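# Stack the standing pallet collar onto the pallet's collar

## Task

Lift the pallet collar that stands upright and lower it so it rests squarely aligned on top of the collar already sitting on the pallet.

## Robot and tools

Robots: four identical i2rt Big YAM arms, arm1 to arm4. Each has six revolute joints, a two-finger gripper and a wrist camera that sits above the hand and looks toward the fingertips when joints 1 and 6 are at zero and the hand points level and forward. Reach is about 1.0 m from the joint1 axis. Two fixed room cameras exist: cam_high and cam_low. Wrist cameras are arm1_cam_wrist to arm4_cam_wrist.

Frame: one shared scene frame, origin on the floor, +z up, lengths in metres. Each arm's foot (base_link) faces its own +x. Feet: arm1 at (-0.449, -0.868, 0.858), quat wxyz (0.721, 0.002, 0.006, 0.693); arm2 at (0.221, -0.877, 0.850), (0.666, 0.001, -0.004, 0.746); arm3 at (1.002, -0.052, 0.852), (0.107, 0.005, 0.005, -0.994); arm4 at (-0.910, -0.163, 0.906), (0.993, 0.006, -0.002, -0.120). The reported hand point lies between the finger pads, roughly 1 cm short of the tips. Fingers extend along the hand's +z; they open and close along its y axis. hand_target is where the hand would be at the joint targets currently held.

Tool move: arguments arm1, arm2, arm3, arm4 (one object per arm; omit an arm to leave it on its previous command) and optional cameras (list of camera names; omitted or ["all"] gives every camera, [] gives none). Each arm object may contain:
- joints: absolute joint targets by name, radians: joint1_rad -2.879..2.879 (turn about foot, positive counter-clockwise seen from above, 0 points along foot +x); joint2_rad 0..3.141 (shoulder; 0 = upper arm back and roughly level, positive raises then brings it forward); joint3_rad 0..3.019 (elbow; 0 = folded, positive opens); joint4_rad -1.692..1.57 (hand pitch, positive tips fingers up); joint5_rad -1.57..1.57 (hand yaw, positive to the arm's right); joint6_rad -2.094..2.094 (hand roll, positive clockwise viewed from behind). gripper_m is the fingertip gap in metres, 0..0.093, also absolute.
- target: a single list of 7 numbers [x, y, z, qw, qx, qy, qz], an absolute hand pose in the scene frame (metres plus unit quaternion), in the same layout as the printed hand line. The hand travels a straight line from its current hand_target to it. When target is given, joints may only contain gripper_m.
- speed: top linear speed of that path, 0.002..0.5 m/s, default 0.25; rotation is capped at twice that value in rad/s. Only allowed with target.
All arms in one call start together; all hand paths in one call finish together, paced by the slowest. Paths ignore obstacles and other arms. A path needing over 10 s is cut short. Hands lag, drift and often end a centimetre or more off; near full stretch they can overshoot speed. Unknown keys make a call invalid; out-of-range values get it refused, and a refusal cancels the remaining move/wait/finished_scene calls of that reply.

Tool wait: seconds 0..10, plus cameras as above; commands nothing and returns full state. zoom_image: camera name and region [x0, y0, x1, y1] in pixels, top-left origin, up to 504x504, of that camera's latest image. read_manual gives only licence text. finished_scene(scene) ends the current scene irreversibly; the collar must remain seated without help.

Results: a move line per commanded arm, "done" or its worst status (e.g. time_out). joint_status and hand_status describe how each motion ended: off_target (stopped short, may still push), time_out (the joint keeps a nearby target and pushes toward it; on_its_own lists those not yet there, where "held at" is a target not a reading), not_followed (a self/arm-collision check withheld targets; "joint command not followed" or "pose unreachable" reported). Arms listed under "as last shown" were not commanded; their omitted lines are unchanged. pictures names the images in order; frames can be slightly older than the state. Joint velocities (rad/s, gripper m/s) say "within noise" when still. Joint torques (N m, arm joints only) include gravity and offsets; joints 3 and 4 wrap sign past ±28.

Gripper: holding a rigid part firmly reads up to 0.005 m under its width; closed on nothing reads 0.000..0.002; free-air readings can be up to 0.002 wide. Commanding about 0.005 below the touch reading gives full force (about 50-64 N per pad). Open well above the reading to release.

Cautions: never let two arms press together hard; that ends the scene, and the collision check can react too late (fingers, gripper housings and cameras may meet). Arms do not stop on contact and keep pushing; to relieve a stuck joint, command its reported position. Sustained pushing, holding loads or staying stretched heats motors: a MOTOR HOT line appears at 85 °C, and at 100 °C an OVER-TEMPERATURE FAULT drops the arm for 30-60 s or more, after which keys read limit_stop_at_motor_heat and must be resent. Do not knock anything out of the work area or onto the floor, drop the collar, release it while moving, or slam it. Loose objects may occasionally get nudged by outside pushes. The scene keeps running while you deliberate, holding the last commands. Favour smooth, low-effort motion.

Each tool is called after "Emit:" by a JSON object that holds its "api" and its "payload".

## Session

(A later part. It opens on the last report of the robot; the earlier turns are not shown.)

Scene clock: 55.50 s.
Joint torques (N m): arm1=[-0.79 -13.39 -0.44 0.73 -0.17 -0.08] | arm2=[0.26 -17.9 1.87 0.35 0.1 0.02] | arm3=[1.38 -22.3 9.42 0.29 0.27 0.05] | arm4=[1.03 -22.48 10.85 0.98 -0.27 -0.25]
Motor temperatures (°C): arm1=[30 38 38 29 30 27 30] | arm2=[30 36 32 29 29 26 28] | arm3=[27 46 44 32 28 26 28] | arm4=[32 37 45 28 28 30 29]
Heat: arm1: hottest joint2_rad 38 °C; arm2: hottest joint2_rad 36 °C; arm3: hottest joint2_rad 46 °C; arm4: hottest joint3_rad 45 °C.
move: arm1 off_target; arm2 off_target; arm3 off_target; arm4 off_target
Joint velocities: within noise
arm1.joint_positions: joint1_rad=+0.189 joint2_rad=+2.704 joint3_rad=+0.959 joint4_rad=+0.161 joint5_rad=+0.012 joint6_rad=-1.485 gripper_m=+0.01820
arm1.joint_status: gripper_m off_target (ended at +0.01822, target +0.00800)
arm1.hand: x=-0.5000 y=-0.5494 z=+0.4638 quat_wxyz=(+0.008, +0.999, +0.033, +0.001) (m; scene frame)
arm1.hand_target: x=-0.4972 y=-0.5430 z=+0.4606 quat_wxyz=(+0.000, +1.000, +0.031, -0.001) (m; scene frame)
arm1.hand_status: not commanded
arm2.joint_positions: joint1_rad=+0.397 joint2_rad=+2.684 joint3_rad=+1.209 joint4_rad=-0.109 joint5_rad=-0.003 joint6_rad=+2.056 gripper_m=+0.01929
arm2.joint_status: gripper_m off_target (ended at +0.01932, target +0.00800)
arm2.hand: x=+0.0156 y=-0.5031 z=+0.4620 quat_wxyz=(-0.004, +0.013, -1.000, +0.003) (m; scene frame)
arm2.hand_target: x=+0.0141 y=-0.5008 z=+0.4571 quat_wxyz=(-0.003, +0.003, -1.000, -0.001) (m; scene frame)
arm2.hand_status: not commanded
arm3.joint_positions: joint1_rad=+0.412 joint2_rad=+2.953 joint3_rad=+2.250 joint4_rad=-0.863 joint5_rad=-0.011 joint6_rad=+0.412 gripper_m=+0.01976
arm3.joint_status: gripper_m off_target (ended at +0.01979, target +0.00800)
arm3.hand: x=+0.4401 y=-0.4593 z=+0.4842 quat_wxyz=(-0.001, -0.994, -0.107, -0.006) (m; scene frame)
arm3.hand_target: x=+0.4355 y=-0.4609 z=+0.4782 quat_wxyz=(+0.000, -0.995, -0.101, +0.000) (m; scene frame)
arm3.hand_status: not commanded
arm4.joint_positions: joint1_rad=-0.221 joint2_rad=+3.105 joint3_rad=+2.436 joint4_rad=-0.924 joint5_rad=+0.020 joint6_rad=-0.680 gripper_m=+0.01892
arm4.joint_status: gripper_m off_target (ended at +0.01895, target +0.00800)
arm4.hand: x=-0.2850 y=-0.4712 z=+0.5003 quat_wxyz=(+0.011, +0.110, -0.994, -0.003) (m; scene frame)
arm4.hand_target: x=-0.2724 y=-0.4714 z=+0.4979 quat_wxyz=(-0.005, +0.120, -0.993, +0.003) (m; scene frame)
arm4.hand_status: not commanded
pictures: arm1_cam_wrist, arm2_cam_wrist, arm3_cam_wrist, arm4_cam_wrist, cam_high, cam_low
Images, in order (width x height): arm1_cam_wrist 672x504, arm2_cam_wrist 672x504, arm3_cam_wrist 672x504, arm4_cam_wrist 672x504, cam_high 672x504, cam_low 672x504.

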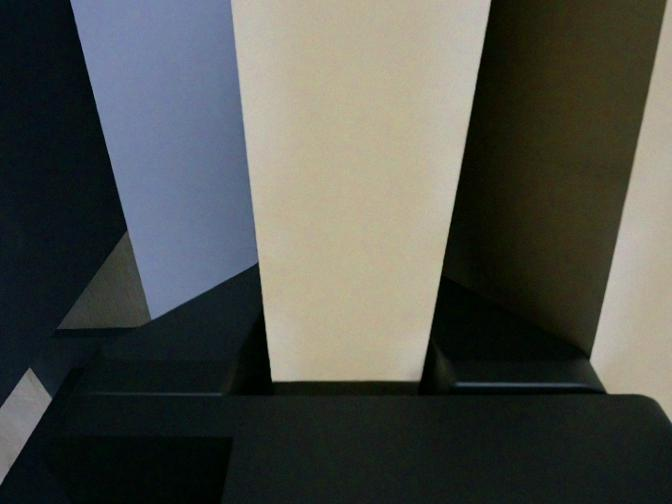

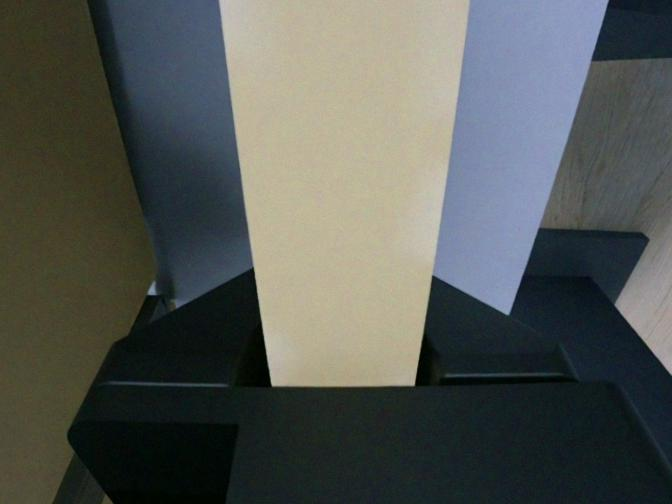

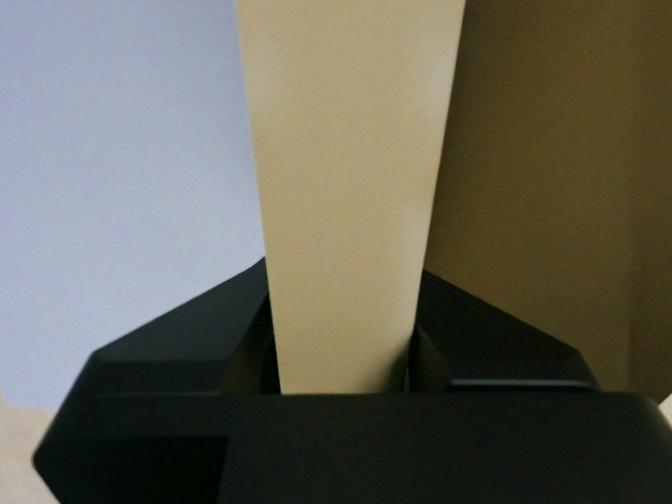

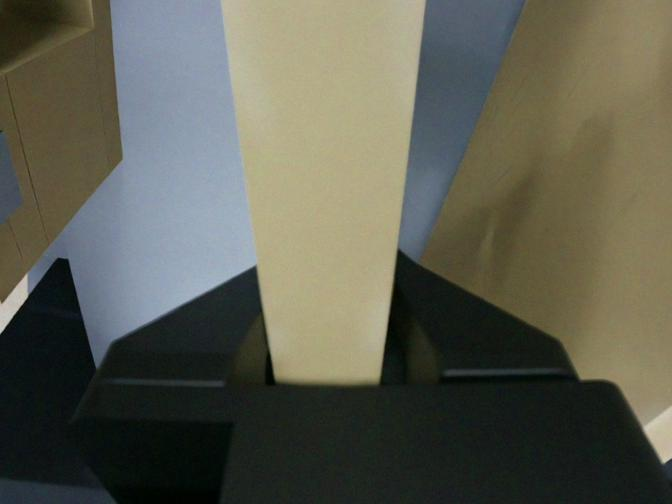

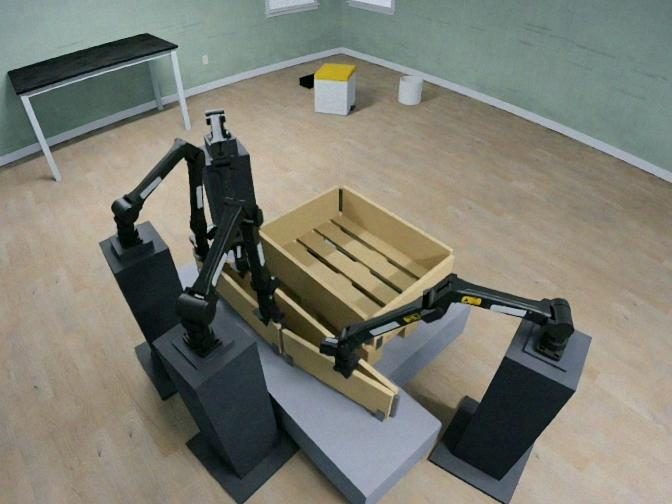

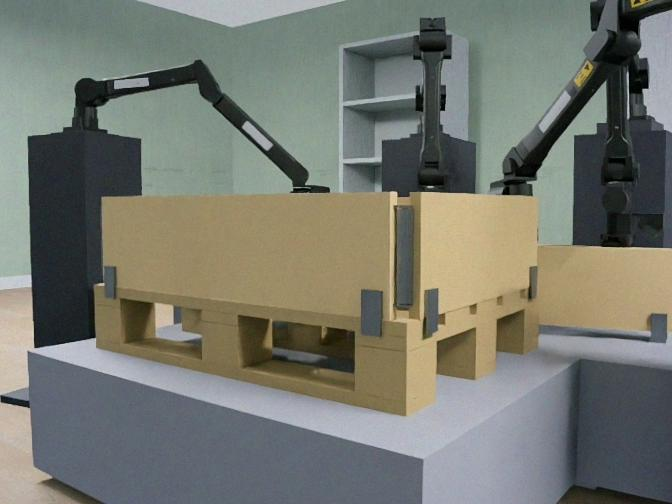

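Emit:
{"api": "move", "payload": {"arm1": {"target":[-0.5,-0.537,0.67,0,0.9995,0.03,0],"speed":0.1}, "arm2": {"target":[0.012,-0.497,0.68,0,-0.006,1,0],"speed":0.1}, "arm3": {"target":[0.426,-0.463,0.72,0,0.9943,0.107,0],"speed":0.1}, "arm4": {"target":[-0.272,-0.482,0.735,0,-0.115,0.9933,0],"speed":0.1}, "cameras": ["cam_low"]}}

Emit:
{"api": "move", "payload": {"arm1": {"target":[-0.5,-0.525,0.942,-0.02,0.9995,0.03,0],"speed":0.1}, "arm2": {"target":[0.005,-0.485,0.98,0,0.0,1,0],"speed":0.1}, "arm3": {"target":[0.442,-0.459,1.03,0,0.9943,0.107,0],"speed":0.1}, "arm4": {"target":[-0.27,-0.487,1.01,0,-0.115,0.9933,0],"speed":0.1}, "cameras": ["cam_low","cam_high"]}}

Scene clock: 65.43 s.
Joint torques (N m): arm1=[0.73 -17.96 1.5 -0.88 -0.16 0.07] | arm2=[-0.15 -26.46 2.67 -2.35 -0.01 0.02] | arm3=[1.2 -33.73 8.21 -2.5 0.59 0.19] | arm4=[-1.08 -30.68 8.99 -1.39 -0.84 -0.13]
Motor temperatures (°C): arm1=[30 38 38 29 30 27 30] | arm2=[30 37 31 29 29 26 29] | arm3=[27 47 45 32 28 26 29] | arm4=[32 38 45 28 29 30 30]
Heat: arm1: hottest joint2_rad 38 °C; arm2: hottest joint2_rad 37 °C; arm3: hottest joint2_rad 47 °C; arm4: hottest joint3_rad 45 °C.
move: arm1 off_target; arm2 off_target; arm3 off_target; arm4 off_target
Joint velocities: within noise
arm1.joint_positions: joint1_rad=+0.183 joint2_rad=+2.134 joint3_rad=+0.686 joint4_rad=-0.158 joint5_rad=+0.014 joint6_rad=-1.485 gripper_m=+0.01819
arm1.joint_status: not commanded
arm1.hand: x=-0.4950 y=-0.5530 z=+0.6460 quat_wxyz=(+0.019, +0.999, +0.030, +0.003) (m; scene frame)
arm1.hand_target: x=-0.5000 y=-0.5350 z=+0.6682 quat_wxyz=(-0.006, +1.000, +0.030, +0.000) (m; scene frame)
arm1.hand_status: off_target (0.029 m and 2.3 deg from the pose sent, 0.207 m and 1.0 deg at the start)
arm2.joint_positions: joint1_rad=+0.397 joint2_rad=+2.226 joint3_rad=+0.968 joint4_rad=-0.351 joint5_rad=-0.009 joint6_rad=+2.042 gripper_m=+0.01933
arm2.joint_status: not commanded
arm2.hand: x=+0.0189 y=-0.5137 z=+0.6317 quat_wxyz=(-0.007, +0.019, -1.000, +0.015) (m; scene frame)
arm2.hand_target: x=+0.0105 y=-0.4952 z=+0.6755 quat_wxyz=(+0.005, +0.007, -1.000, -0.006) (m; scene frame)
arm2.hand_status: off_target (0.052 m and 2.5 deg from the pose sent, 0.218 m and 0.9 deg at the start)
arm3.joint_positions: joint1_rad=+0.407 joint2_rad=+2.631 joint3_rad=+2.013 joint4_rad=-0.974 joint5_rad=-0.020 joint6_rad=+0.371 gripper_m=+0.01995
arm3.joint_status: not commanded
arm3.hand: x=+0.4434 y=-0.4550 z=+0.6321 quat_wxyz=(+0.001, -0.992, -0.125, -0.019) (m; scene frame)
arm3.hand_target: x=+0.4233 y=-0.4650 z=+0.7141 quat_wxyz=(-0.004, -0.994, -0.111, +0.007) (m; scene frame)
arm3.hand_status: off_target (0.090 m and 3.0 deg from the pose sent, 0.236 m and 0.7 deg at the start; pose on its path clipped on 26 of 94 steps)
arm4.joint_positions: joint1_rad=-0.206 joint2_rad=+2.698 joint3_rad=+2.064 joint4_rad=-0.978 joint5_rad=+0.037 joint6_rad=-0.693 gripper_m=+0.01925
arm4.joint_status: not commanded
arm4.hand: x=-0.2885 y=-0.4641 z=+0.6662 quat_wxyz=(+0.024, +0.124, -0.992, -0.001) (m; scene frame)
arm4.hand_target: x=-0.2699 y=-0.4833 z=+0.7320 quat_wxyz=(-0.005, +0.116, -0.993, +0.005) (m; scene frame)
arm4.hand_status: off_target (0.073 m and 2.9 deg from the pose sent, 0.235 m and 1.4 deg at the start)
pictures: cam_low
Images, in order (width x height): cam_low 672x504.

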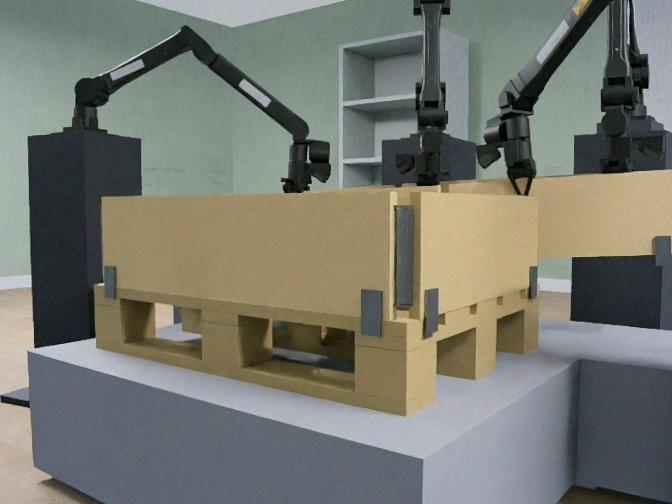

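Scene clock: 70.40 s.
Joint torques (N m): arm1=[1.14 -11.87 16.43 -1.5 -0.22 0.22] | arm2=[0.15 -21.6 17.88 -4.19 -0.42 0.49] | arm3=[1.73 -30.97 15.9 -2.99 1.39 0.17] | arm4=[-0.38 -28.98 18.02 -2.09 -1.14 -0.14]
Motor temperatures (°C): arm1=[30 39 39 29 30 27 30] | arm2=[30 37 32 29 29 26 29] | arm3=[27 48 46 32 29 26 29] | arm4=[32 40 47 28 29 30 30]
Heat: arm1: hottest joint2_rad 39 °C; arm2: hottest joint2_rad 37 °C; arm3: hottest joint2_rad 48 °C; arm4: hottest joint3_rad 47 °C.
move: arm1 off_target; arm2 off_target; arm3 off_target; arm4 off_target
Joint velocities: within noise
arm1.joint_positions: joint1_rad=+0.183 joint2_rad=+1.378 joint3_rad=+0.743 joint4_rad=-0.988 joint5_rad=+0.017 joint6_rad=-1.503 gripper_m=+0.01819
arm1.joint_status: not commanded
arm1.hand: x=-0.4905 y=-0.5601 z=+0.8997 quat_wxyz=(+0.027, +0.999, +0.039, +0.006) (m; scene frame)
arm1.hand_target: x=-0.4997 y=-0.5274 z=+0.9413 quat_wxyz=(-0.021, +0.999, +0.034, -0.001) (m; scene frame)
arm1.hand_status: off_target (0.056 m and 5.6 deg from the pose sent, 0.297 m and 4.5 deg at the start)
arm2.joint_positions: joint1_rad=+0.389 joint2_rad=+1.647 joint3_rad=+1.065 joint4_rad=-1.088 joint5_rad=+0.006 joint6_rad=+1.997 gripper_m=+0.02028
arm2.joint_status: not commanded
arm2.hand: x=+0.0236 y=-0.5141 z=+0.8997 quat_wxyz=(-0.027, +0.038, -0.998, +0.039) (m; scene frame)
arm2.hand_target: x=+0.0088 y=-0.4892 z=+0.9760 quat_wxyz=(+0.001, +0.001, -1.000, -0.005) (m; scene frame)
arm2.hand_status: off_target (0.087 m and 7.0 deg from the pose sent, 0.350 m and 3.0 deg at the start; pose on its path clipped on 41 of 149 steps)
arm3.joint_positions: joint1_rad=+0.409 joint2_rad=+2.277 joint3_rad=+2.091 joint4_rad=-1.454 joint5_rad=-0.043 joint6_rad=+0.392 gripper_m=+0.02054
arm3.joint_status: not commanded
arm3.hand: x=+0.4559 y=-0.4540 z=+0.9012 quat_wxyz=(+0.003, -0.992, -0.114, -0.046) (m; scene frame)
arm3.hand_target: x=+0.4491 y=-0.4556 z=+0.9961 quat_wxyz=(-0.003, -0.994, -0.106, +0.002) (m; scene frame)
arm3.hand_status: off_target (0.130 m and 5.3 deg from the pose sent, 0.398 m and 3.0 deg at the start; pose on its path clipped on 144 of 149 steps)
arm4.joint_positions: joint1_rad=-0.212 joint2_rad=+2.386 joint3_rad=+2.178 joint4_rad=-1.456 joint5_rad=+0.045 joint6_rad=-0.691 gripper_m=+0.02120
arm4.joint_status: not commanded
arm4.hand: x=-0.2884 y=-0.4739 z=+0.9240 quat_wxyz=(+0.047, +0.121, -0.991, -0.012) (m; scene frame)
arm4.hand_target: x=-0.2751 y=-0.4847 z=+1.0081 quat_wxyz=(-0.002, +0.116, -0.993, +0.002) (m; scene frame)
arm4.hand_status: off_target (0.089 m and 5.6 deg from the pose sent, 0.345 m and 2.9 deg at the start; pose on its path clipped on 44 of 149 steps)
pictures: cam_high, cam_low
Images, in order (width x height): cam_high 672x504, cam_low 672x504.

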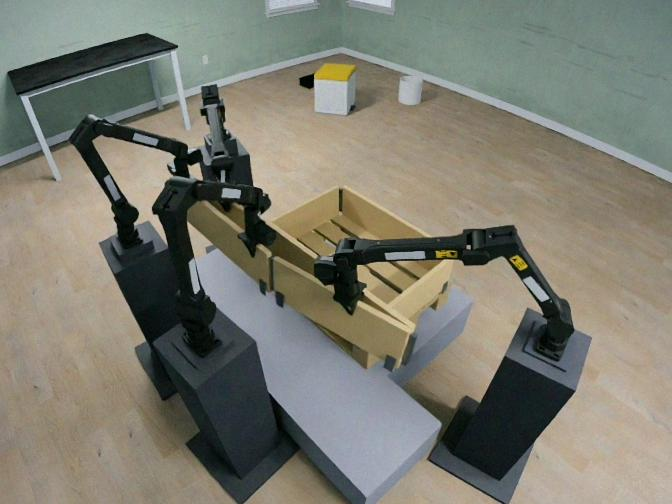

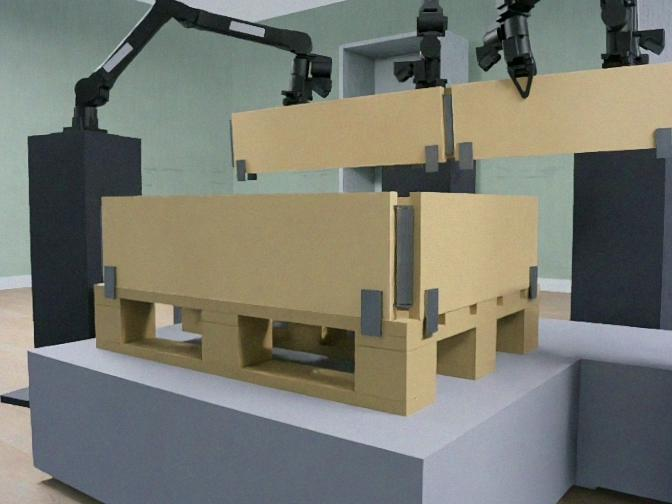

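Emit:
{"api": "move", "payload": {"arm1": {"target":[-0.440,-0.476,0.945,-0.02,0.9997,0.025,0],"speed":0.12}, "arm2": {"target":[0.071,-0.448,0.985,0,0.005,1,0],"speed":0.12}, "arm3": {"target":[0.474,-0.304,1.03,0,0.969,0.247,0],"speed":0.12}, "arm4": {"target":[-0.259,-0.331,1.015,0,-0.25,0.968,0],"speed":0.12}, "cameras": ["cam_low"]}}

Emit:
{"api": "move", "payload": {"arm1": {"target":[-0.378,-0.424,0.945,-0.02,0.9998,0.020,0],"speed":0.12}, "arm2": {"target":[0.133,-0.403,0.98,0,0.010,1,0],"speed":0.12}, "arm3": {"target":[0.477,-0.166,1.03,0,0.920,0.391,0],"speed":0.12}, "arm4": {"target":[-0.265,-0.196,1.015,0,-0.39,0.921,0],"speed":0.12}, "cameras": ["cam_low","cam_high"]}}

Scene clock: 89.40 s.
Joint torques (N m): arm1=[1.08 -11.52 15.8 -0.54 -1.03 0.25] | arm2=[0.26 -20.31 16.34 -3.14 -1.33 0.37] | arm3=[-0.73 -31.21 11.04 -2.25 0.76 -0.21] | arm4=[1.14 -30.51 11.64 -1.29 -1.18 -0.19]
Motor temperatures (°C): arm1=[30 40 44 29 30 27 31] | arm2=[30 38 38 30 29 27 30] | arm3=[27 47 52 32 31 26 30] | arm4=[32 43 51 28 30 30 31]
Heat: arm1: hottest joint3_rad 44 °C; arm2: hottest joint2_rad 38 °C; arm3: hottest joint3_rad 52 °C; arm4: hottest joint3_rad 51 °C.
move: arm1 off_target; arm2 off_target; arm3 off_target; arm4 off_target
Joint velocities: within noise
arm1.joint_positions: joint1_rad=+0.010 joint2_rad=+1.462 joint3_rad=+0.880 joint4_rad=-1.036 joint5_rad=+0.037 joint6_rad=-1.663 gripper_m=+0.01821
arm1.joint_status: not commanded
arm1.hand: x=-0.4319 y=-0.5126 z=+0.9144 quat_wxyz=(+0.027, +0.999, +0.032, +0.011) (m; scene frame)
arm1.hand_target: x=-0.4395 y=-0.4808 z=+0.9456 quat_wxyz=(-0.015, +1.000, +0.025, +0.000) (m; scene frame)
arm1.hand_status: off_target (0.048 m and 5.6 deg from the pose sent, 0.108 m and 5.7 deg at the start)
arm2.joint_positions: joint1_rad=+0.220 joint2_rad=+1.643 joint3_rad=+1.129 joint4_rad=-1.145 joint5_rad=+0.026 joint6_rad=+1.853 gripper_m=+0.01997
arm2.joint_status: not commanded
arm2.hand: x=+0.0861 y=-0.4710 z=+0.9228 quat_wxyz=(-0.028, +0.026, -0.999, +0.034) (m; scene frame)
arm2.hand_target: x=+0.0734 y=-0.4517 z=+0.9830 quat_wxyz=(+0.000, -0.003, -1.000, -0.001) (m; scene frame)
arm2.hand_status: off_target (0.068 m and 6.1 deg from the pose sent, 0.118 m and 7.4 deg at the start)
arm3.joint_positions: joint1_rad=+0.260 joint2_rad=+2.013 joint3_rad=+1.685 joint4_rad=-1.333 joint5_rad=-0.022 joint6_rad=-0.028 gripper_m=+0.02012
arm3.joint_status: not commanded
arm3.hand: x=+0.4831 y=-0.3232 z=+0.9204 quat_wxyz=(+0.003, -0.967, -0.248, -0.052) (m; scene frame)
arm3.hand_target: x=+0.4776 y=-0.3057 z=+1.0111 quat_wxyz=(+0.002, -0.970, -0.243, +0.001) (m; scene frame)
arm3.hand_status: off_target (0.112 m and 5.9 deg from the pose sent, 0.199 m and 16.3 deg at the start; pose on its path clipped on 69 of 74 steps)
arm4.joint_positions: joint1_rad=-0.012 joint2_rad=+2.280 joint3_rad=+2.003 joint4_rad=-1.383 joint5_rad=+0.043 joint6_rad=-0.753 gripper_m=+0.02132
arm4.joint_status: not commanded
arm4.hand: x=-0.2674 y=-0.3368 z=+0.9331 quat_wxyz=(+0.044, +0.249, -0.968, -0.007) (m; scene frame)
arm4.hand_target: x=-0.2606 y=-0.3308 z=+1.0114 quat_wxyz=(-0.001, +0.254, -0.967, +0.000) (m; scene frame)
arm4.hand_status: off_target (0.083 m and 5.2 deg from the pose sent, 0.172 m and 16.1 deg at the start)
pictures: cam_low
Images, in order (width x height): cam_low 672x504.

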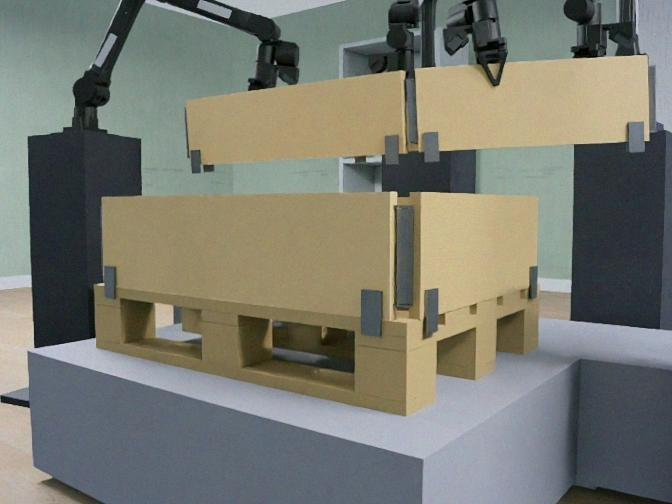

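Scene clock: 91.70 s.
Joint torques (N m): arm1=[0.5 -14.27 15.73 -0.53 -1.31 0.25] | arm2=[0.79 -20.89 14.72 -2.69 -1.31 0.32] | arm3=[-2.02 -29.74 10.99 -2.39 0.25 -0.61] | arm4=[0.85 -30.8 11.32 -1.73 -1.36 -0.25]
Motor temperatures (°C): arm1=[30 40 44 29 31 27 31] | arm2=[30 38 39 30 29 27 30] | arm3=[27 47 52 32 30 26 30] | arm4=[32 44 51 28 31 30 31]
Heat: arm1: hottest joint3_rad 44 °C; arm2: hottest joint3_rad 39 °C; arm3: hottest joint3_rad 52 °C; arm4: hottest joint3_rad 51 °C.
move: arm1 off_target; arm2 off_target; arm3 off_target; arm4 off_target
Joint velocities: within noise
arm1.joint_positions: joint1_rad=-0.122 joint2_rad=+1.606 joint3_rad=+1.043 joint4_rad=-1.047 joint5_rad=+0.037 joint6_rad=-1.792 gripper_m=+0.01829
arm1.joint_status: not commanded
arm1.hand: x=-0.3755 y=-0.4582 z=+0.9115 quat_wxyz=(+0.025, +0.999, +0.031, +0.009) (m; scene frame)
arm1.hand_target: x=-0.3782 y=-0.4268 z=+0.9456 quat_wxyz=(-0.020, +1.000, +0.021, +0.000) (m; scene frame)
arm1.hand_status: off_target (0.048 m and 5.4 deg from the pose sent, 0.108 m and 5.7 deg at the start)
arm2.joint_positions: joint1_rad=+0.061 joint2_rad=+1.710 joint3_rad=+1.232 joint4_rad=-1.161 joint5_rad=+0.026 joint6_rad=+1.718 gripper_m=+0.01981
arm2.joint_status: not commanded
arm2.hand: x=+0.1457 y=-0.4192 z=+0.9280 quat_wxyz=(-0.020, +0.014, -0.999, +0.028) (m; scene frame)
arm2.hand_target: x=+0.1342 y=-0.4056 z=+0.9787 quat_wxyz=(+0.000, -0.009, -1.000, -0.001) (m; scene frame)
arm2.hand_status: off_target (0.056 m and 4.8 deg from the pose sent, 0.101 m and 6.5 deg at the start)
arm3.joint_positions: joint1_rad=+0.046 joint2_rad=+1.895 joint3_rad=+1.503 joint4_rad=-1.276 joint5_rad=-0.010 joint6_rad=-0.528 gripper_m=+0.01984
arm3.joint_status: not commanded
arm3.hand: x=+0.4843 y=-0.1922 z=+0.9230 quat_wxyz=(-0.008, -0.922, -0.383, -0.054) (m; scene frame)
arm3.hand_target: x=+0.4808 y=-0.1692 z=+1.0114 quat_wxyz=(+0.004, -0.921, -0.390, +0.000) (m; scene frame)
arm3.hand_status: off_target (0.110 m and 6.3 deg from the pose sent, 0.192 m and 18.3 deg at the start; pose on its path clipped on 64 of 69 steps)
arm4.joint_positions: joint1_rad=+0.190 joint2_rad=+2.219 joint3_rad=+1.867 joint4_rad=-1.311 joint5_rad=+0.048 joint6_rad=-0.825 gripper_m=+0.02158
arm4.joint_status: not commanded
arm4.hand: x=-0.2709 y=-0.2039 z=+0.9248 quat_wxyz=(+0.047, +0.379, -0.924, -0.002) (m; scene frame)
arm4.hand_target: x=-0.2666 y=-0.1960 z=+1.0098 quat_wxyz=(-0.001, +0.387, -0.922, +0.001) (m; scene frame)
arm4.hand_status: off_target (0.091 m and 5.5 deg from the pose sent, 0.163 m and 17.8 deg at the start)
pictures: cam_high, cam_low
Images, in order (width x height): cam_high 672x504, cam_low 672x504.

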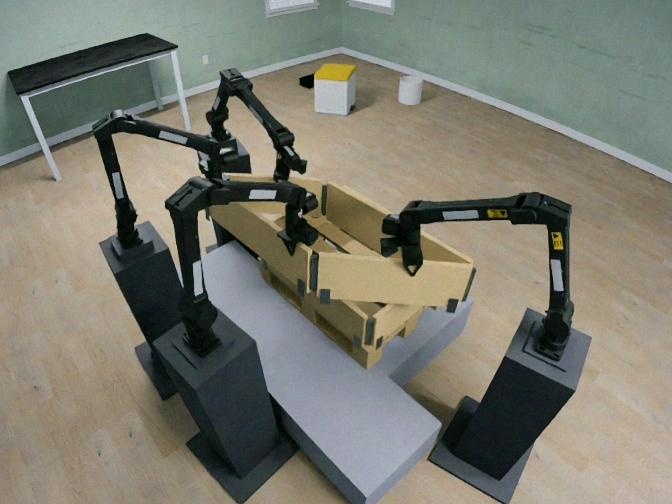

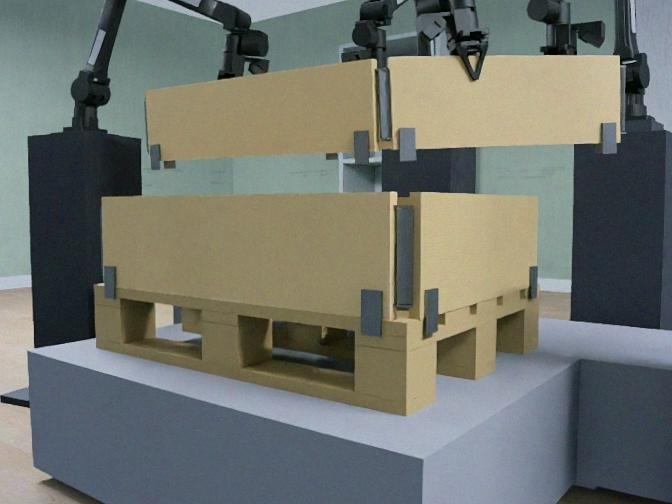

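Emit:
{"api": "move", "payload": {"arm1": {"target":[-0.319,-0.371,0.945,-0.02,0.9998,0.015,0],"speed":0.12}, "arm2": {"target":[0.196,-0.357,0.972,0,0.015,1,0],"speed":0.12}, "arm3": {"target":[0.459,-0.05,1.03,0,0.855,0.518,0],"speed":0.12}, "arm4": {"target":[-0.287,-0.084,1.01,0,-0.515,0.857,0],"speed":0.12}, "cameras": []}}

Emit:
{"api": "move", "payload": {"arm1": {"target":[-0.258,-0.312,0.945,-0.02,0.9998,0.010,0],"speed":0.12}, "arm2": {"target":[0.261,-0.310,0.965,0,0.020,1,0],"speed":0.12}, "arm3": {"target":[0.428,0.045,1.03,0,0.77,0.638,0],"speed":0.12}, "arm4": {"target":[-0.314,-0.003,1.01,0,-0.64,0.768,0],"speed":0.12}, "cameras": ["cam_low","cam_high"]}}

Scene clock: 99.70 s.
Joint torques (N m): arm1=[0.26 -17.03 16.46 -0.75 -1.46 0.26] | arm2=[0.44 -22.12 13.74 -2.4 -1.1 0.3] | arm3=[-3.14 -28.34 12.62 -2.5 0 -0.99] | arm4=[1.14 -31.44 10.62 -1.95 -1.49 -0.53]
Motor temperatures (°C): arm1=[30 40 45 29 32 27 31] | arm2=[30 38 41 29 30 27 30] | arm3=[27 48 52 32 30 26 30] | arm4=[32 47 52 28 31 30 31]
Heat: arm1: hottest joint3_rad 45 °C; arm2: hottest joint3_rad 41 °C; arm3: hottest joint3_rad 52 °C; arm4: hottest joint3_rad 52 °C.
move: arm1 off_target; arm2 off_target; arm3 off_target; arm4 off_target
Joint velocities: within noise
arm1.joint_positions: joint1_rad=-0.217 joint2_rad=+1.758 joint3_rad=+1.234 joint4_rad=-1.086 joint5_rad=+0.037 joint6_rad=-1.882 gripper_m=+0.01829
arm1.joint_status: not commanded
arm1.hand: x=-0.3209 y=-0.4056 z=+0.9068 quat_wxyz=(+0.027, +0.999, +0.028, +0.007) (m; scene frame)
arm1.hand_target: x=-0.3193 y=-0.3735 z=+0.9459 quat_wxyz=(-0.022, +1.000, +0.016, +0.000) (m; scene frame)
arm1.hand_status: off_target (0.052 m and 5.6 deg from the pose sent, 0.109 m and 5.6 deg at the start)
arm2.joint_positions: joint1_rad=-0.069 joint2_rad=+1.805 joint3_rad=+1.362 joint4_rad=-1.180 joint5_rad=+0.022 joint6_rad=+1.595 gripper_m=+0.01971
arm2.joint_status: not commanded
arm2.hand: x=+0.2028 y=-0.3694 z=+0.9270 quat_wxyz=(-0.014, +0.010, -1.000, +0.022) (m; scene frame)
arm2.hand_target: x=+0.1965 y=-0.3586 z=+0.9711 quat_wxyz=(+0.000, -0.014, -1.000, -0.001) (m; scene frame)
arm2.hand_status: off_target (0.047 m and 4.1 deg from the pose sent, 0.091 m and 5.2 deg at the start)
arm3.joint_positions: joint1_rad=-0.154 joint2_rad=+1.889 joint3_rad=+1.482 joint4_rad=-1.261 joint5_rad=-0.002 joint6_rad=-0.990 gripper_m=+0.01982
arm3.joint_status: not commanded
arm3.hand: x=+0.4708 y=-0.0849 z=+0.9198 quat_wxyz=(-0.020, -0.864, -0.500, -0.049) (m; scene frame)
arm3.hand_target: x=+0.4647 y=-0.0565 z=+1.0076 quat_wxyz=(+0.007, -0.856, -0.517, +0.000) (m; scene frame)
arm3.hand_status: off_target (0.116 m and 6.5 deg from the pose sent, 0.180 m and 18.3 deg at the start; pose on its path clipped on 61 of 67 steps)
arm4.joint_positions: joint1_rad=+0.363 joint2_rad=+2.191 joint3_rad=+1.780 joint4_rad=-1.257 joint5_rad=+0.051 joint6_rad=-0.907 gripper_m=+0.02179
arm4.joint_status: not commanded
arm4.hand: x=-0.2901 y=-0.0956 z=+0.9133 quat_wxyz=(+0.049, +0.494, -0.868, +0.001) (m; scene frame)
arm4.hand_target: x=-0.2884 y=-0.0845 z=+1.0033 quat_wxyz=(-0.001, +0.515, -0.857, +0.001) (m; scene frame)
arm4.hand_status: off_target (0.097 m and 6.2 deg from the pose sent, 0.148 m and 18.3 deg at the start)
pictures: none
No camera images: "cameras" was empty.

Scene clock: 102.07 s.
Joint torques (N m): arm1=[0.32 -19.78 18.37 -0.64 -1.41 0.26] | arm2=[-0.09 -23.71 13.5 -2.09 -0.98 0.28] | arm3=[-3.19 -26.58 15.42 -3.26 0.05 -1.29] | arm4=[0.15 -31.68 10.25 -1.99 -1.54 -1.03]
Motor temperatures (°C): arm1=[30 40 46 29 32 27 31] | arm2=[30 38 41 29 30 27 30] | arm3=[27 48 52 32 30 26 30] | arm4=[32 48 52 28 32 30 31]
Heat: arm1: hottest joint3_rad 46 °C; arm2: hottest joint3_rad 41 °C; arm3: hottest joint3_rad 52 °C; arm4: hottest joint3_rad 52 °C.
move: arm1 off_target; arm2 off_target; arm3 off_target; arm4 off_target
Joint velocities: within noise
arm1.joint_positions: joint1_rad=-0.295 joint2_rad=+1.931 joint3_rad=+1.471 joint4_rad=-1.171 joint5_rad=+0.032 joint6_rad=-1.950 gripper_m=+0.01829
arm1.joint_status: not commanded
arm1.hand: x=-0.2645 y=-0.3536 z=+0.8992 quat_wxyz=(+0.036, +0.999, +0.024, -0.001) (m; scene frame)
arm1.hand_target: x=-0.2592 y=-0.3159 z=+0.9466 quat_wxyz=(-0.022, +1.000, +0.012, +0.001) (m; scene frame)
arm1.hand_status: off_target (0.062 m and 6.6 deg from the pose sent, 0.119 m and 5.8 deg at the start)
arm2.joint_positions: joint1_rad=-0.179 joint2_rad=+1.923 joint3_rad=+1.528 joint4_rad=-1.224 joint5_rad=+0.020 joint6_rad=+1.491 gripper_m=+0.01967
arm2.joint_status: not commanded
arm2.hand: x=+0.2620 y=-0.3216 z=+0.9238 quat_wxyz=(-0.010, +0.007, -1.000, +0.021) (m; scene frame)
arm2.hand_target: x=+0.2610 y=-0.3116 z=+0.9644 quat_wxyz=(+0.000, -0.019, -1.000, -0.001) (m; scene frame)
arm2.hand_status: off_target (0.043 m and 4.1 deg from the pose sent, 0.091 m and 4.6 deg at the start)
arm3.joint_positions: joint1_rad=-0.311 joint2_rad=+1.950 joint3_rad=+1.555 joint4_rad=-1.253 joint5_rad=-0.005 joint6_rad=-1.409 gripper_m=+0.01992
arm3.joint_status: not commanded
arm3.hand: x=+0.4458 y=+0.0007 z=+0.9123 quat_wxyz=(-0.027, -0.792, -0.609, -0.033) (m; scene frame)
arm3.hand_target: x=+0.4376 y=+0.0335 z=+1.0000 quat_wxyz=(+0.007, -0.772, -0.635, -0.001) (m; scene frame)
arm3.hand_status: off_target (0.127 m and 6.4 deg from the pose sent, 0.176 m and 20.1 deg at the start; pose on its path clipped on 66 of 71 steps)
arm4.joint_positions: joint1_rad=+0.509 joint2_rad=+2.178 joint3_rad=+1.705 joint4_rad=-1.202 joint5_rad=+0.056 joint6_rad=-1.023 gripper_m=+0.02212
arm4.joint_status: not commanded
arm4.hand: x=-0.3209 y=-0.0107 z=+0.8966 quat_wxyz=(+0.052, +0.602, -0.796, +0.004) (m; scene frame)
arm4.hand_target: x=-0.3166 y=-0.0046 z=+0.9889 quat_wxyz=(-0.001, +0.639, -0.769, +0.004) (m; scene frame)
arm4.hand_status: off_target (0.114 m and 8.1 deg from the pose sent, 0.136 m and 21.1 deg at the start; pose on its path clipped on 60 of 71 steps)
pictures: cam_high, cam_low
Images, in order (width x height): cam_high 672x504, cam_low 672x504.

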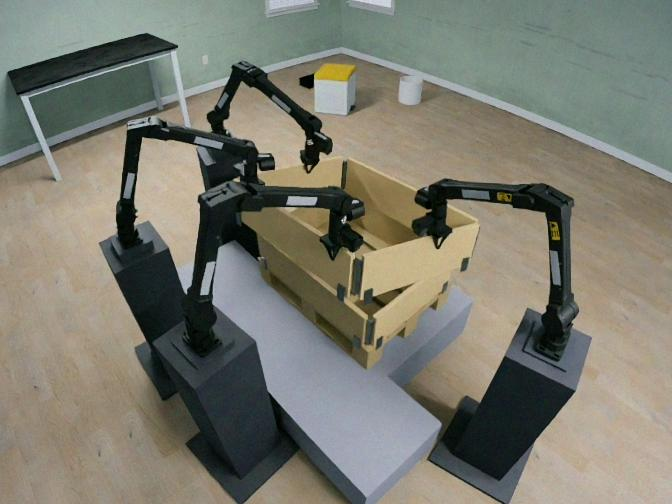

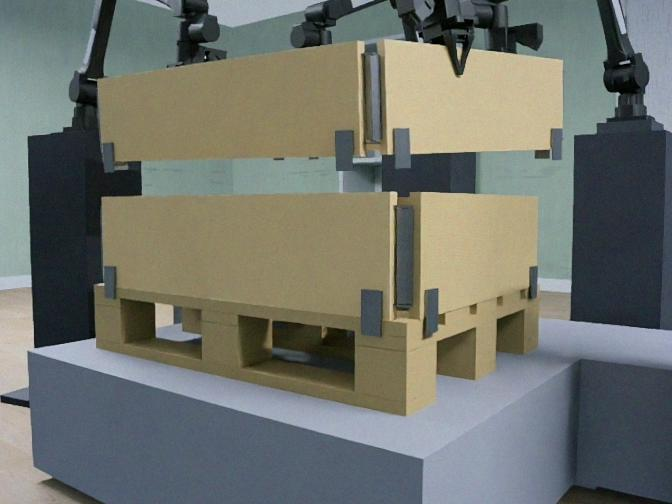

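Emit:
{"api": "move", "payload": {"arm1": {"target":[-0.196,-0.264,0.938,-0.02,0.9998,0.0,0],"speed":0.12}, "arm2": {"target":[0.330,-0.264,0.957,0,0.025,1,0],"speed":0.12}, "arm3": {"target":[0.390,0.105,1.03,0,0.68,0.733,0],"speed":0.12}, "arm4": {"target":[-0.365,0.068,1.02,0,-0.735,0.678,0],"speed":0.12}}}

Emit:
{"api": "zoom_image", "payload": {"camera": "cam_high", "region": [220, 120, 480, 380]}}

Emit:
{"api": "zoom_image", "payload": {"camera": "cam_low", "region": [90, 0, 594, 378]}}

Scene clock: 108.67 s.
Joint torques (N m): arm1=[-0.21 -22.53 19.26 -0.55 -1.14 0.3] | arm2=[-0.67 -25.99 14.5 -1.87 -0.72 0.18] | arm3=[-2.61 -28.4 15.38 -3.82 0.03 -0.96] | arm4=[0.85 -31.27 9.31 -2.1 -1.71 -0.78]
Motor temperatures (°C): arm1=[30 41 49 29 33 27 31] | arm2=[30 39 42 29 30 27 30] | arm3=[27 48 55 33 29 27 30] | arm4=[32 49 52 28 32 30 31]
Heat: arm1: hottest joint3_rad 49 °C; arm2: hottest joint3_rad 42 °C; arm3: hottest joint3_rad 55 °C; arm4: hottest joint3_rad 52 °C.
move: arm1 off_target; arm2 off_target; arm3 off_target; arm4 off_target
Joint velocities: within noise
arm1.joint_positions: joint1_rad=-0.354 joint2_rad=+2.109 joint3_rad=+1.731 joint4_rad=-1.272 joint5_rad=+0.021 joint6_rad=-1.997 gripper_m=+0.01829
arm1.joint_status: not commanded
arm1.hand: x=-0.2118 y=-0.3062 z=+0.8871 quat_wxyz=(+0.043, +0.999, +0.017, -0.011) (m; scene frame)
arm1.hand_target: x=-0.1984 y=-0.2710 z=+0.9397 quat_wxyz=(-0.018, +1.000, +0.000, -0.001) (m; scene frame)
arm1.hand_status: off_target (0.068 m and 7.6 deg from the pose sent, 0.119 m and 7.0 deg at the start)
arm2.joint_positions: joint1_rad=-0.277 joint2_rad=+2.068 joint3_rad=+1.723 joint4_rad=-1.289 joint5_rad=+0.016 joint6_rad=+1.407 gripper_m=+0.01962
arm2.joint_status: not commanded
arm2.hand: x=+0.3233 y=-0.2794 z=+0.9110 quat_wxyz=(-0.005, +0.000, -1.000, +0.028) (m; scene frame)
arm2.hand_target: x=+0.3300 y=-0.2663 z=+0.9564 quat_wxyz=(+0.000, -0.024, -1.000, -0.001) (m; scene frame)
arm2.hand_status: off_target (0.049 m and 4.4 deg from the pose sent, 0.095 m and 4.5 deg at the start)
arm3.joint_positions: joint1_rad=-0.398 joint2_rad=+2.091 joint3_rad=+1.727 joint4_rad=-1.259 joint5_rad=-0.010 joint6_rad=-1.785 gripper_m=+0.02014
arm3.joint_status: not commanded
arm3.hand: x=+0.3990 y=+0.0582 z=+0.8915 quat_wxyz=(-0.024, -0.696, -0.717, -0.017) (m; scene frame)
arm3.hand_target: x=+0.3968 y=+0.0880 z=+0.9811 quat_wxyz=(+0.007, -0.681, -0.732, +0.000) (m; scene frame)
arm3.hand_status: off_target (0.146 m and 4.3 deg from the pose sent, 0.167 m and 19.8 deg at the start; pose on its path clipped on 58 of 62 steps)
arm4.joint_positions: joint1_rad=+0.632 joint2_rad=+2.135 joint3_rad=+1.561 joint4_rad=-1.105 joint5_rad=+0.059 joint6_rad=-1.184 gripper_m=+0.02210
arm4.joint_status: not commanded
arm4.hand: x=-0.3739 y=+0.0479 z=+0.8746 quat_wxyz=(+0.055, +0.709, -0.703, +0.004) (m; scene frame)
arm4.hand_target: x=-0.3694 y=+0.0601 z=+0.9654 quat_wxyz=(+0.000, +0.735, -0.678, +0.003) (m; scene frame)
arm4.hand_status: off_target (0.147 m and 7.5 deg from the pose sent, 0.153 m and 21.3 deg at the start; pose on its path clipped on 56 of 62 steps)
pictures: arm1_cam_wrist, arm2_cam_wrist, arm3_cam_wrist, arm4_cam_wrist, cam_high, cam_low
Images, in order (width x height): arm1_cam_wrist 672x504, arm2_cam_wrist 672x504, arm3_cam_wrist 672x504, arm4_cam_wrist 672x504, cam_high 672x504, cam_low 672x504.

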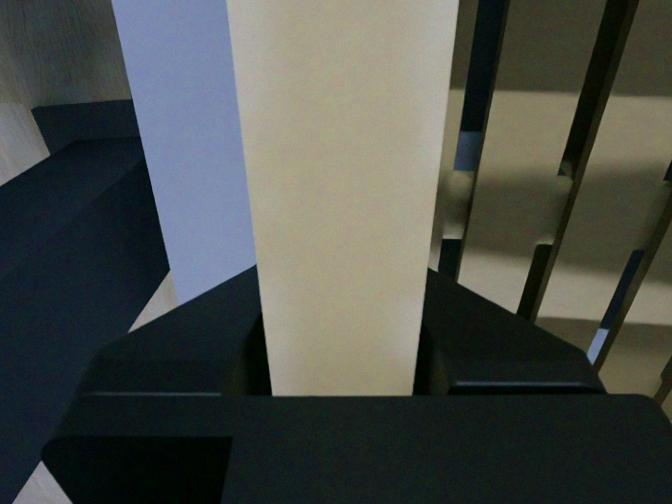

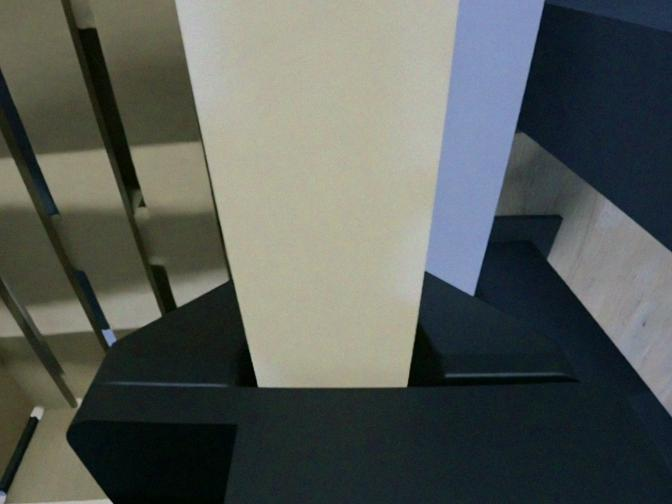

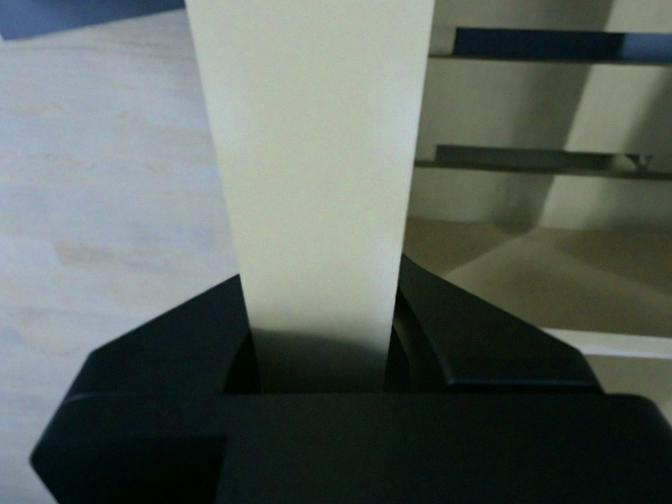

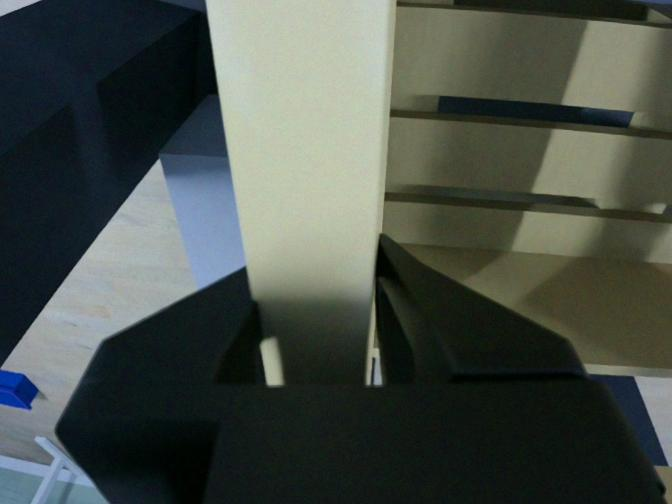

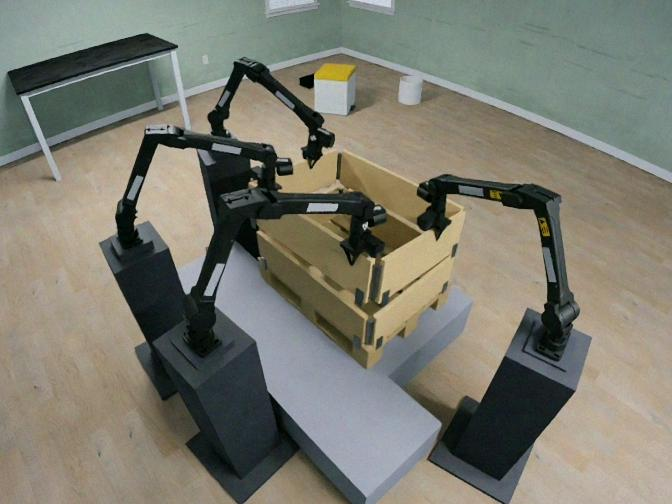

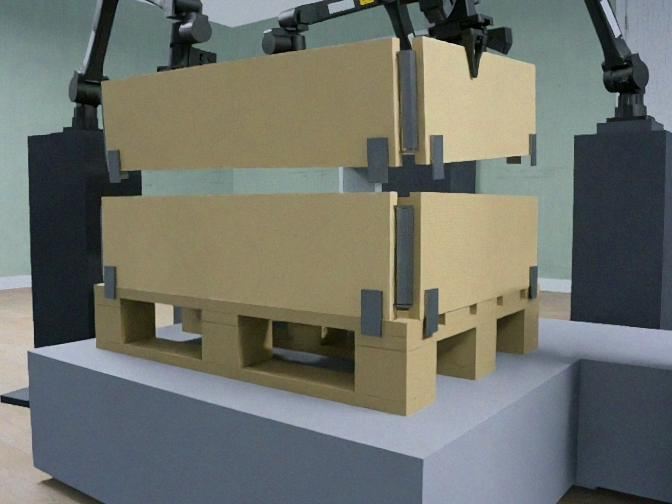

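Scaled by 1.938 from the camera's 672x504 image, which has a finer 960x720 frame.

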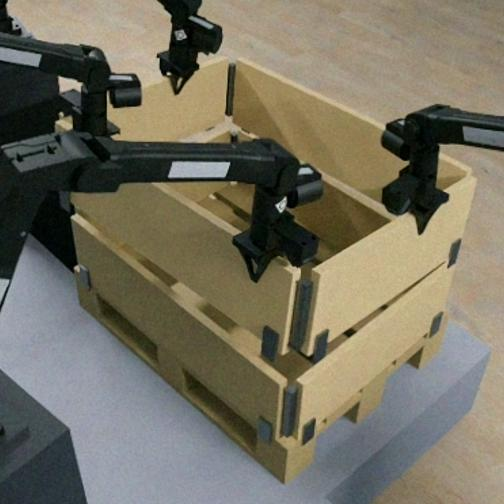

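Scaled by 1.000.

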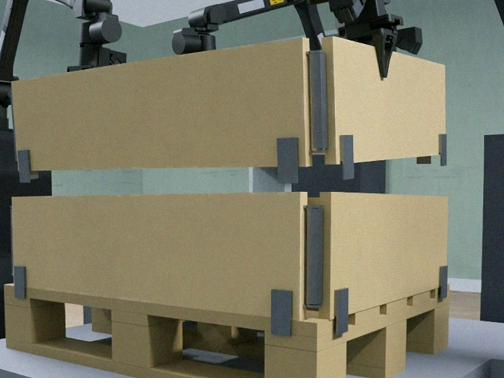

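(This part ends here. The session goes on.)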